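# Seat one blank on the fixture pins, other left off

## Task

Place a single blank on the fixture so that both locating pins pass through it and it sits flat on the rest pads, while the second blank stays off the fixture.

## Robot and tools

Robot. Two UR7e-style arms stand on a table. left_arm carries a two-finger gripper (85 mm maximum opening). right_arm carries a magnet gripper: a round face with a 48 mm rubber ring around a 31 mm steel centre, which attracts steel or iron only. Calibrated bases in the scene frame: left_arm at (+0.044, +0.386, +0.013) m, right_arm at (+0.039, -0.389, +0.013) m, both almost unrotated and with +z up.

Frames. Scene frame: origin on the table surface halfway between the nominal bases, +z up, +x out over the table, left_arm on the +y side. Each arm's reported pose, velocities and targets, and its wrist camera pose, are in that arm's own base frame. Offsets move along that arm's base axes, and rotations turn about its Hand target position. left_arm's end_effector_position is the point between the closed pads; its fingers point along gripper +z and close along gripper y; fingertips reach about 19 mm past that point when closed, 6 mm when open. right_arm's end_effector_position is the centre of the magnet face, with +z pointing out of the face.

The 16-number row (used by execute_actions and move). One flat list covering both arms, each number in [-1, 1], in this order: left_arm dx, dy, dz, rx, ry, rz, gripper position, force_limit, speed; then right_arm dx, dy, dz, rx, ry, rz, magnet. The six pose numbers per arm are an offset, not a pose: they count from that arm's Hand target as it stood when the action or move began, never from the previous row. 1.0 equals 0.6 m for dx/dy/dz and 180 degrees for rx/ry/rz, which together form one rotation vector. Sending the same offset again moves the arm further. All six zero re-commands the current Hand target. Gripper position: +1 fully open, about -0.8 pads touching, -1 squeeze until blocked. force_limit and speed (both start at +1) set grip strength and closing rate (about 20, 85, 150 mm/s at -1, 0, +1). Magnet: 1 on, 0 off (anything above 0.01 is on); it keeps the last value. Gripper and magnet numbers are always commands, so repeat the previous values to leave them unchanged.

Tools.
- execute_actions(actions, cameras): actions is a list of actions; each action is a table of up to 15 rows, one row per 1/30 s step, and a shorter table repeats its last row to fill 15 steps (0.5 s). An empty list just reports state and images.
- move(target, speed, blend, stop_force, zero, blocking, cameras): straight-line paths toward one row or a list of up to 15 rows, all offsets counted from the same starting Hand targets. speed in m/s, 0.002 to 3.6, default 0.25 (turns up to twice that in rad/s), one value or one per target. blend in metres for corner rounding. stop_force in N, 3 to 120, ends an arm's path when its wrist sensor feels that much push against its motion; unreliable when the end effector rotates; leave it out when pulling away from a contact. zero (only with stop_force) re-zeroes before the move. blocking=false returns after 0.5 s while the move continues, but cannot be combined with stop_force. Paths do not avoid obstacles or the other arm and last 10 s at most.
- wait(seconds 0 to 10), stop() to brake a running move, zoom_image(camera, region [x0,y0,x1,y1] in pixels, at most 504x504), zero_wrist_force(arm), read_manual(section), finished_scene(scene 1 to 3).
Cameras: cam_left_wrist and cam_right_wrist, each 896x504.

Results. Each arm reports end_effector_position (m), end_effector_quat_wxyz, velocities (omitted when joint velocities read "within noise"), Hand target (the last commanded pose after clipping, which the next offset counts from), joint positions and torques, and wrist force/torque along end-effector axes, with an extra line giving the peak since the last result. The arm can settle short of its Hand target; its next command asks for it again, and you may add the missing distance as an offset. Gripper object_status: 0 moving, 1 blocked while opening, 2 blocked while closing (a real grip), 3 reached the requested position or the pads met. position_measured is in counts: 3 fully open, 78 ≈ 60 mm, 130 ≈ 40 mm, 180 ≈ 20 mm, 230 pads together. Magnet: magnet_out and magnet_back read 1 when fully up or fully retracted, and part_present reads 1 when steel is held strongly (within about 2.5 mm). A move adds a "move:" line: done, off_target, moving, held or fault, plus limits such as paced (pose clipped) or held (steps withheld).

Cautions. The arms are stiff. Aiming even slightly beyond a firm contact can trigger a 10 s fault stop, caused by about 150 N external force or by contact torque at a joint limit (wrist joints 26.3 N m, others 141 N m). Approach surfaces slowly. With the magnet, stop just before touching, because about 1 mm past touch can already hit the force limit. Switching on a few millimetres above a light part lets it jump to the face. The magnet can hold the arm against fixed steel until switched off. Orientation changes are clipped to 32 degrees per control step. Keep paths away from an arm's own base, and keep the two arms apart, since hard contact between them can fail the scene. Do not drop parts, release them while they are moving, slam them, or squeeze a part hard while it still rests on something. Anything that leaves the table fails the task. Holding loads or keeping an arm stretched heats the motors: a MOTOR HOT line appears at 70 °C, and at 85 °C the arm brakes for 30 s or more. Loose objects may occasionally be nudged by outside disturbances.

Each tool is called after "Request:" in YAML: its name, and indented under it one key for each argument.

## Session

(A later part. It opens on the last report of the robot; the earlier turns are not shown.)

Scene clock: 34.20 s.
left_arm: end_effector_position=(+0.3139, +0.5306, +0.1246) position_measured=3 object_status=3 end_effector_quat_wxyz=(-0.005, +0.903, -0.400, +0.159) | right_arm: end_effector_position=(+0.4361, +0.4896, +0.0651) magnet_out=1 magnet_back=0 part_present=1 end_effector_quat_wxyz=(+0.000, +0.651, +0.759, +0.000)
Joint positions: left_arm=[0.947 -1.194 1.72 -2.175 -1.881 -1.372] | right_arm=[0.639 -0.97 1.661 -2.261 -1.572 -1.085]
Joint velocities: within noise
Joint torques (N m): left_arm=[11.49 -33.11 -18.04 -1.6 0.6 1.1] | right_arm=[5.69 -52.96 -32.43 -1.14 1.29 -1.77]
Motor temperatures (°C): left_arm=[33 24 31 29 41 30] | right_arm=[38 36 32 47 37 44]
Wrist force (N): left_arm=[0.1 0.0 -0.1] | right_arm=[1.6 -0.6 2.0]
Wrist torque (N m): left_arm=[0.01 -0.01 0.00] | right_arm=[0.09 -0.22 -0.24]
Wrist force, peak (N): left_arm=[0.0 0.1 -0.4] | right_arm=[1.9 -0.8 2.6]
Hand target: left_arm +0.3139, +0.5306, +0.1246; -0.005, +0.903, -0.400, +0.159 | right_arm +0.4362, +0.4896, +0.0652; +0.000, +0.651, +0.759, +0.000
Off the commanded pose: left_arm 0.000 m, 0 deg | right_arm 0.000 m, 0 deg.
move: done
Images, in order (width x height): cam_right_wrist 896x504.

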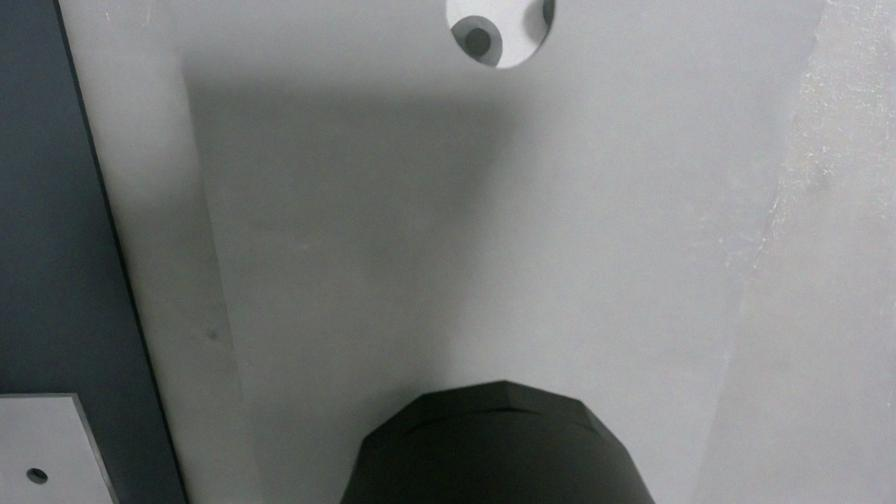

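Request:
move:
  target: [0,0,0,0,0,0,1,1,1,0,0,-0.03333,0,0,0,1]
  cameras: []

Request:
move:
  target: [0,0,0,0,0,0,1,1,1,0,0,-0.07,0,0,0,1]
  cameras: ["cam_right_wrist"]
  speed: 0.008
  stop_force: 10

Request:
zoom_image:
  camera: "cam_right_wrist"
  region: [400, 0, 600, 120]

Scene clock: 35.67 s.
left_arm: end_effector_position=(+0.3139, +0.5306, +0.1246) position_measured=3 object_status=3 end_effector_quat_wxyz=(-0.005, +0.903, -0.400, +0.159) | right_arm: end_effector_position=(+0.4361, +0.4896, +0.0454) magnet_out=1 magnet_back=0 part_present=1 end_effector_quat_wxyz=(+0.000, +0.651, +0.759, +0.000)
Joint positions: left_arm=[0.947 -1.194 1.72 -2.175 -1.881 -1.372] | right_arm=[0.639 -0.94 1.672 -2.303 -1.572 -1.085]
Joint velocities: within noise
Joint torques (N m): left_arm=[12.08 -32.97 -19.31 -1.5 0.75 1.38] | right_arm=[-4.13 -36.42 -11.61 -4.82 0.48 -1.42]
Motor temperatures (°C): left_arm=[33 24 31 29 41 30] | right_arm=[38 36 32 47 37 44]
Wrist force (N): left_arm=[0.3 0.2 -0.1] | right_arm=[1.5 -0.6 2.0]
Wrist torque (N m): left_arm=[0.03 -0.04 0.00] | right_arm=[0.09 -0.21 -0.22]
Wrist force, peak (N): left_arm=[0.0 0.2 -0.4] | right_arm=[1.7 -0.8 2.4]
Hand target: left_arm +0.3139, +0.5306, +0.1246; -0.005, +0.903, -0.400, +0.159 | right_arm +0.4362, +0.4896, +0.0452; +0.000, +0.651, +0.759, +0.000
Off the commanded pose: left_arm 0.000 m, 0 deg | right_arm 0.000 m, 0 deg.
move: done
No camera images: "cameras" was empty.

Scene clock: 41.13 s.
left_arm: end_effector_position=(+0.3139, +0.5306, +0.1246) position_measured=3 object_status=3 end_effector_quat_wxyz=(-0.005, +0.903, -0.400, +0.159) | right_arm: end_effector_position=(+0.4362, +0.4896, +0.0120) magnet_out=1 magnet_back=0 part_present=1 end_effector_quat_wxyz=(+0.000, +0.651, +0.759, +0.000)
Joint positions: left_arm=[0.947 -1.194 1.72 -2.175 -1.881 -1.372] | right_arm=[0.639 -0.885 1.685 -2.37 -1.572 -1.085]
Joint velocities: within noise
Joint torques (N m): left_arm=[11.95 -32.69 -19.63 -1.61 0.48 1.36] | right_arm=[-5.98 -48.29 -24.85 -0.45 -0.82 1.15]
Motor temperatures (°C): left_arm=[33 24 31 29 41 30] | right_arm=[38 36 32 47 37 44]
Wrist force (N): left_arm=[0.2 0.1 -0.3] | right_arm=[5.1 -5.7 -8.5]
Wrist torque (N m): left_arm=[0.01 -0.03 0.00] | right_arm=[-0.20 -0.02 -0.06]
Wrist force, peak (N): left_arm=[-0.1 0.2 -0.4] | right_arm=[-0.4 -17.6 -25.9]
Hand target: left_arm +0.3139, +0.5306, +0.1246; -0.005, +0.903, -0.400, +0.159 | right_arm +0.4362, +0.4896, +0.0120; +0.000, +0.651, +0.759, +0.000 (not the last commanded pose)
Off the commanded pose: left_arm 0.000 m, 0 deg | right_arm 0.009 m, 0 deg.
move: contact (right_arm)
Images, in order (width x height): cam_right_wrist 896x504.

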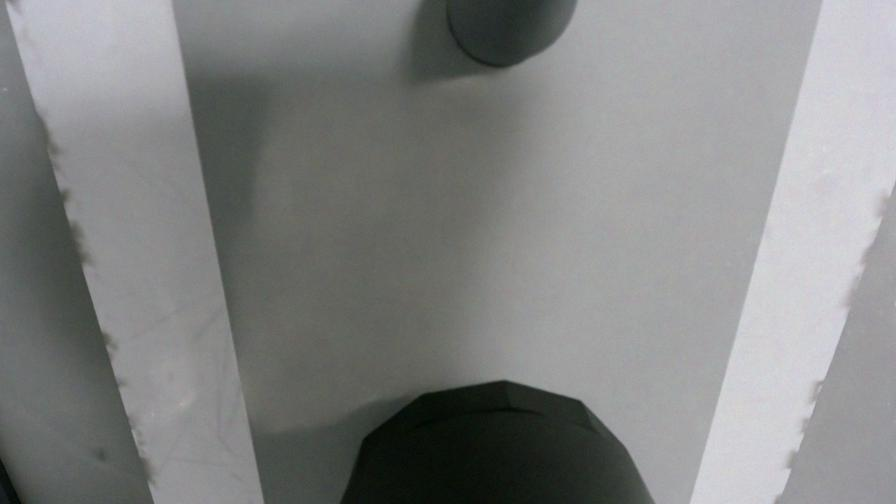

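Scaled by 2.520 from the camera's 896x504 image, which has a finer 1280x720 frame.

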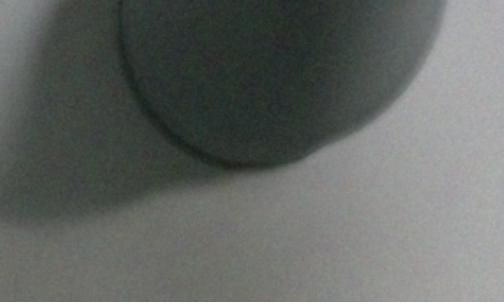

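Request:
move:
  target: [0,0,0,0,0,0,1,1,1,0,0,-0.03,0,0,0,1]
  cameras: ["cam_right_wrist"]
  speed: 0.004
  stop_force: 15

Scene clock: 42.43 s.
left_arm: end_effector_position=(+0.3139, +0.5306, +0.1246) position_measured=3 object_status=3 end_effector_quat_wxyz=(-0.005, +0.903, -0.400, +0.159) | right_arm: end_effector_position=(+0.4362, +0.4896, +0.0118) magnet_out=1 magnet_back=0 part_present=1 end_effector_quat_wxyz=(+0.000, +0.651, +0.759, +0.000)
Joint positions: left_arm=[0.947 -1.194 1.72 -2.175 -1.881 -1.372] | right_arm=[0.639 -0.885 1.685 -2.371 -1.572 -1.085]
Joint velocities: within noise
Joint torques (N m): left_arm=[12.62 -33.35 -19.11 -1.6 0.4 1.21] | right_arm=[-6.73 -38.09 -18.95 -1.1 -1.01 0.92]
Motor temperatures (°C): left_arm=[33 24 31 29 41 30] | right_arm=[38 36 32 47 37 44]
Wrist force (N): left_arm=[0.2 -0.1 -0.2] | right_arm=[0.7 -16.6 -23.6]
Wrist torque (N m): left_arm=[-0.01 -0.03 0.00] | right_arm=[-0.21 -0.06 -0.12]
Wrist force, peak (N): left_arm=[0.2 -0.2 -0.4] | right_arm=[-3.7 -22.4 -31.4]
Hand target: left_arm +0.3139, +0.5306, +0.1246; -0.005, +0.903, -0.400, +0.159 | right_arm +0.4362, +0.4896, +0.0118; +0.000, +0.651, +0.759, +0.000 (not the last commanded pose)
Off the commanded pose: left_arm 0.000 m, 0 deg | right_arm 0.018 m, 0 deg.
move: contact (right_arm)
Images, in order (width x height): cam_right_wrist 896x504.

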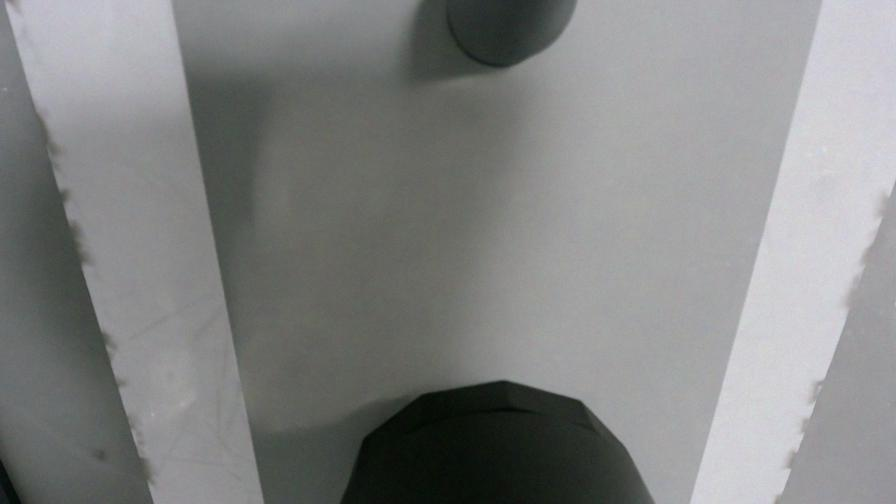

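Request:
execute_actions:
  actions:
    - [[0,0,0,0,0,0,1,1,1,0,0,0,0,0,0,0]]
  cameras: []

Request:
move:
  target: [0,0,0,0,0,0,1,1,1,-0.035,-0.005,0.35,0,0,0,0]
  cameras: ["cam_right_wrist"]

Request:
zoom_image:
  camera: "cam_right_wrist"
  region: [300, 0, 620, 380]

Scene clock: 43.40 s.
left_arm: end_effector_position=(+0.3139, +0.5306, +0.1246) position_measured=3 object_status=3 end_effector_quat_wxyz=(-0.005, +0.903, -0.400, +0.159) | right_arm: end_effector_position=(+0.4362, +0.4896, +0.0118) magnet_out=0 magnet_back=1 part_present=0 end_effector_quat_wxyz=(+0.000, +0.651, +0.759, +0.000)
Joint positions: left_arm=[0.947 -1.194 1.72 -2.175 -1.881 -1.372] | right_arm=[0.639 -0.885 1.685 -2.371 -1.572 -1.085]
Joint velocities: within noise
Joint torques (N m): left_arm=[12.4 -32.11 -19.32 -1.55 0.36 1.39] | right_arm=[-7.76 -33.85 -19.33 -2.32 -1.28 0.94]
Motor temperatures (°C): left_arm=[33 24 31 29 41 30] | right_arm=[38 36 32 47 37 44]
Wrist force (N): left_arm=[0.1 0.1 -0.3] | right_arm=[2.6 -6.0 -21.4]
Wrist torque (N m): left_arm=[0.02 -0.01 0.00] | right_arm=[0.03 -0.10 -0.23]
Wrist force, peak (N): left_arm=[0.0 0.1 -0.4] | right_arm=[0.7 -16.9 -24.1]
Hand target: left_arm +0.3139, +0.5306, +0.1246; -0.005, +0.903, -0.400, +0.159 | right_arm +0.4362, +0.4896, +0.0118; +0.000, +0.651, +0.759, +0.000
Off the commanded pose: left_arm 0.000 m, 0 deg | right_arm 0.000 m, 0 deg.
No camera images: "cameras" was empty.

Scene clock: 44.97 s.
left_arm: end_effector_position=(+0.3139, +0.5306, +0.1246) position_measured=3 object_status=3 end_effector_quat_wxyz=(-0.005, +0.903, -0.400, +0.159) | right_arm: end_effector_position=(+0.4152, +0.4866, +0.2217) magnet_out=0 magnet_back=1 part_present=0 end_effector_quat_wxyz=(+0.000, +0.651, +0.759, +0.000)
Joint positions: left_arm=[0.947 -1.194 1.72 -2.175 -1.881 -1.372] | right_arm=[0.655 -1.189 1.545 -1.927 -1.572 -1.069]
Joint velocities: within noise
Joint torques (N m): left_arm=[11.79 -32.84 -18.64 -1.33 0.34 1.13] | right_arm=[7.61 -46.17 -33.22 -0.96 -1.41 1.63]
Motor temperatures (°C): left_arm=[33 24 31 29 41 30] | right_arm=[38 36 32 47 37 44]
Wrist force (N): left_arm=[0.1 0.0 -0.4] | right_arm=[1.3 -0.7 0.0]
Wrist torque (N m): left_arm=[-0.01 -0.01 0.00] | right_arm=[0.11 -0.20 -0.20]
Wrist force, peak (N): left_arm=[0.2 0.2 -0.4] | right_arm=[2.5 -5.7 -20.5]
Hand target: left_arm +0.3139, +0.5306, +0.1246; -0.005, +0.903, -0.400, +0.159 | right_arm +0.4152, +0.4866, +0.2218; +0.000, +0.651, +0.759, +0.000
Off the commanded pose: left_arm 0.000 m, 0 deg | right_arm 0.000 m, 0 deg.
move: done
Images, in order (width x height): cam_right_wrist 896x504.

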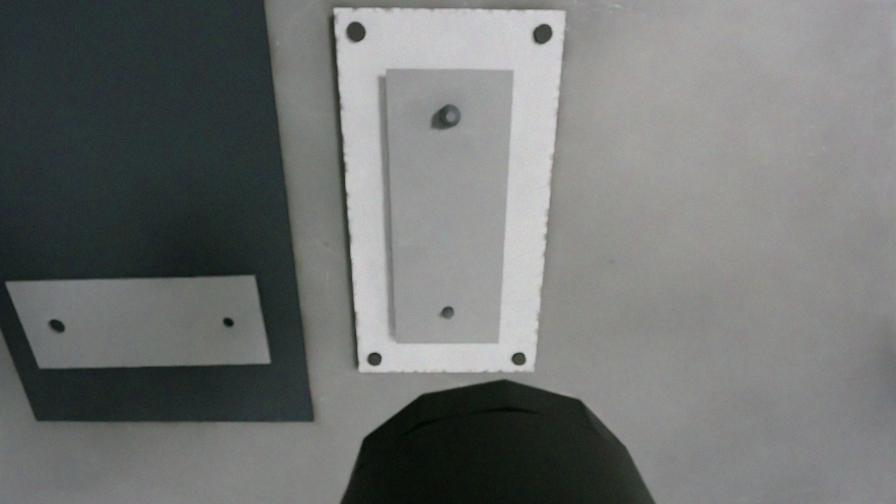

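Scaled by 1.326 from the camera's 896x504 image, which has a finer 1280x720 frame.

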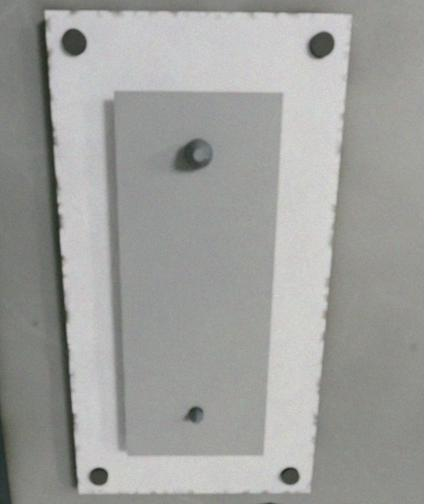

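Request:
finished_scene:
  scene: 1

The scene is finished: the task was done.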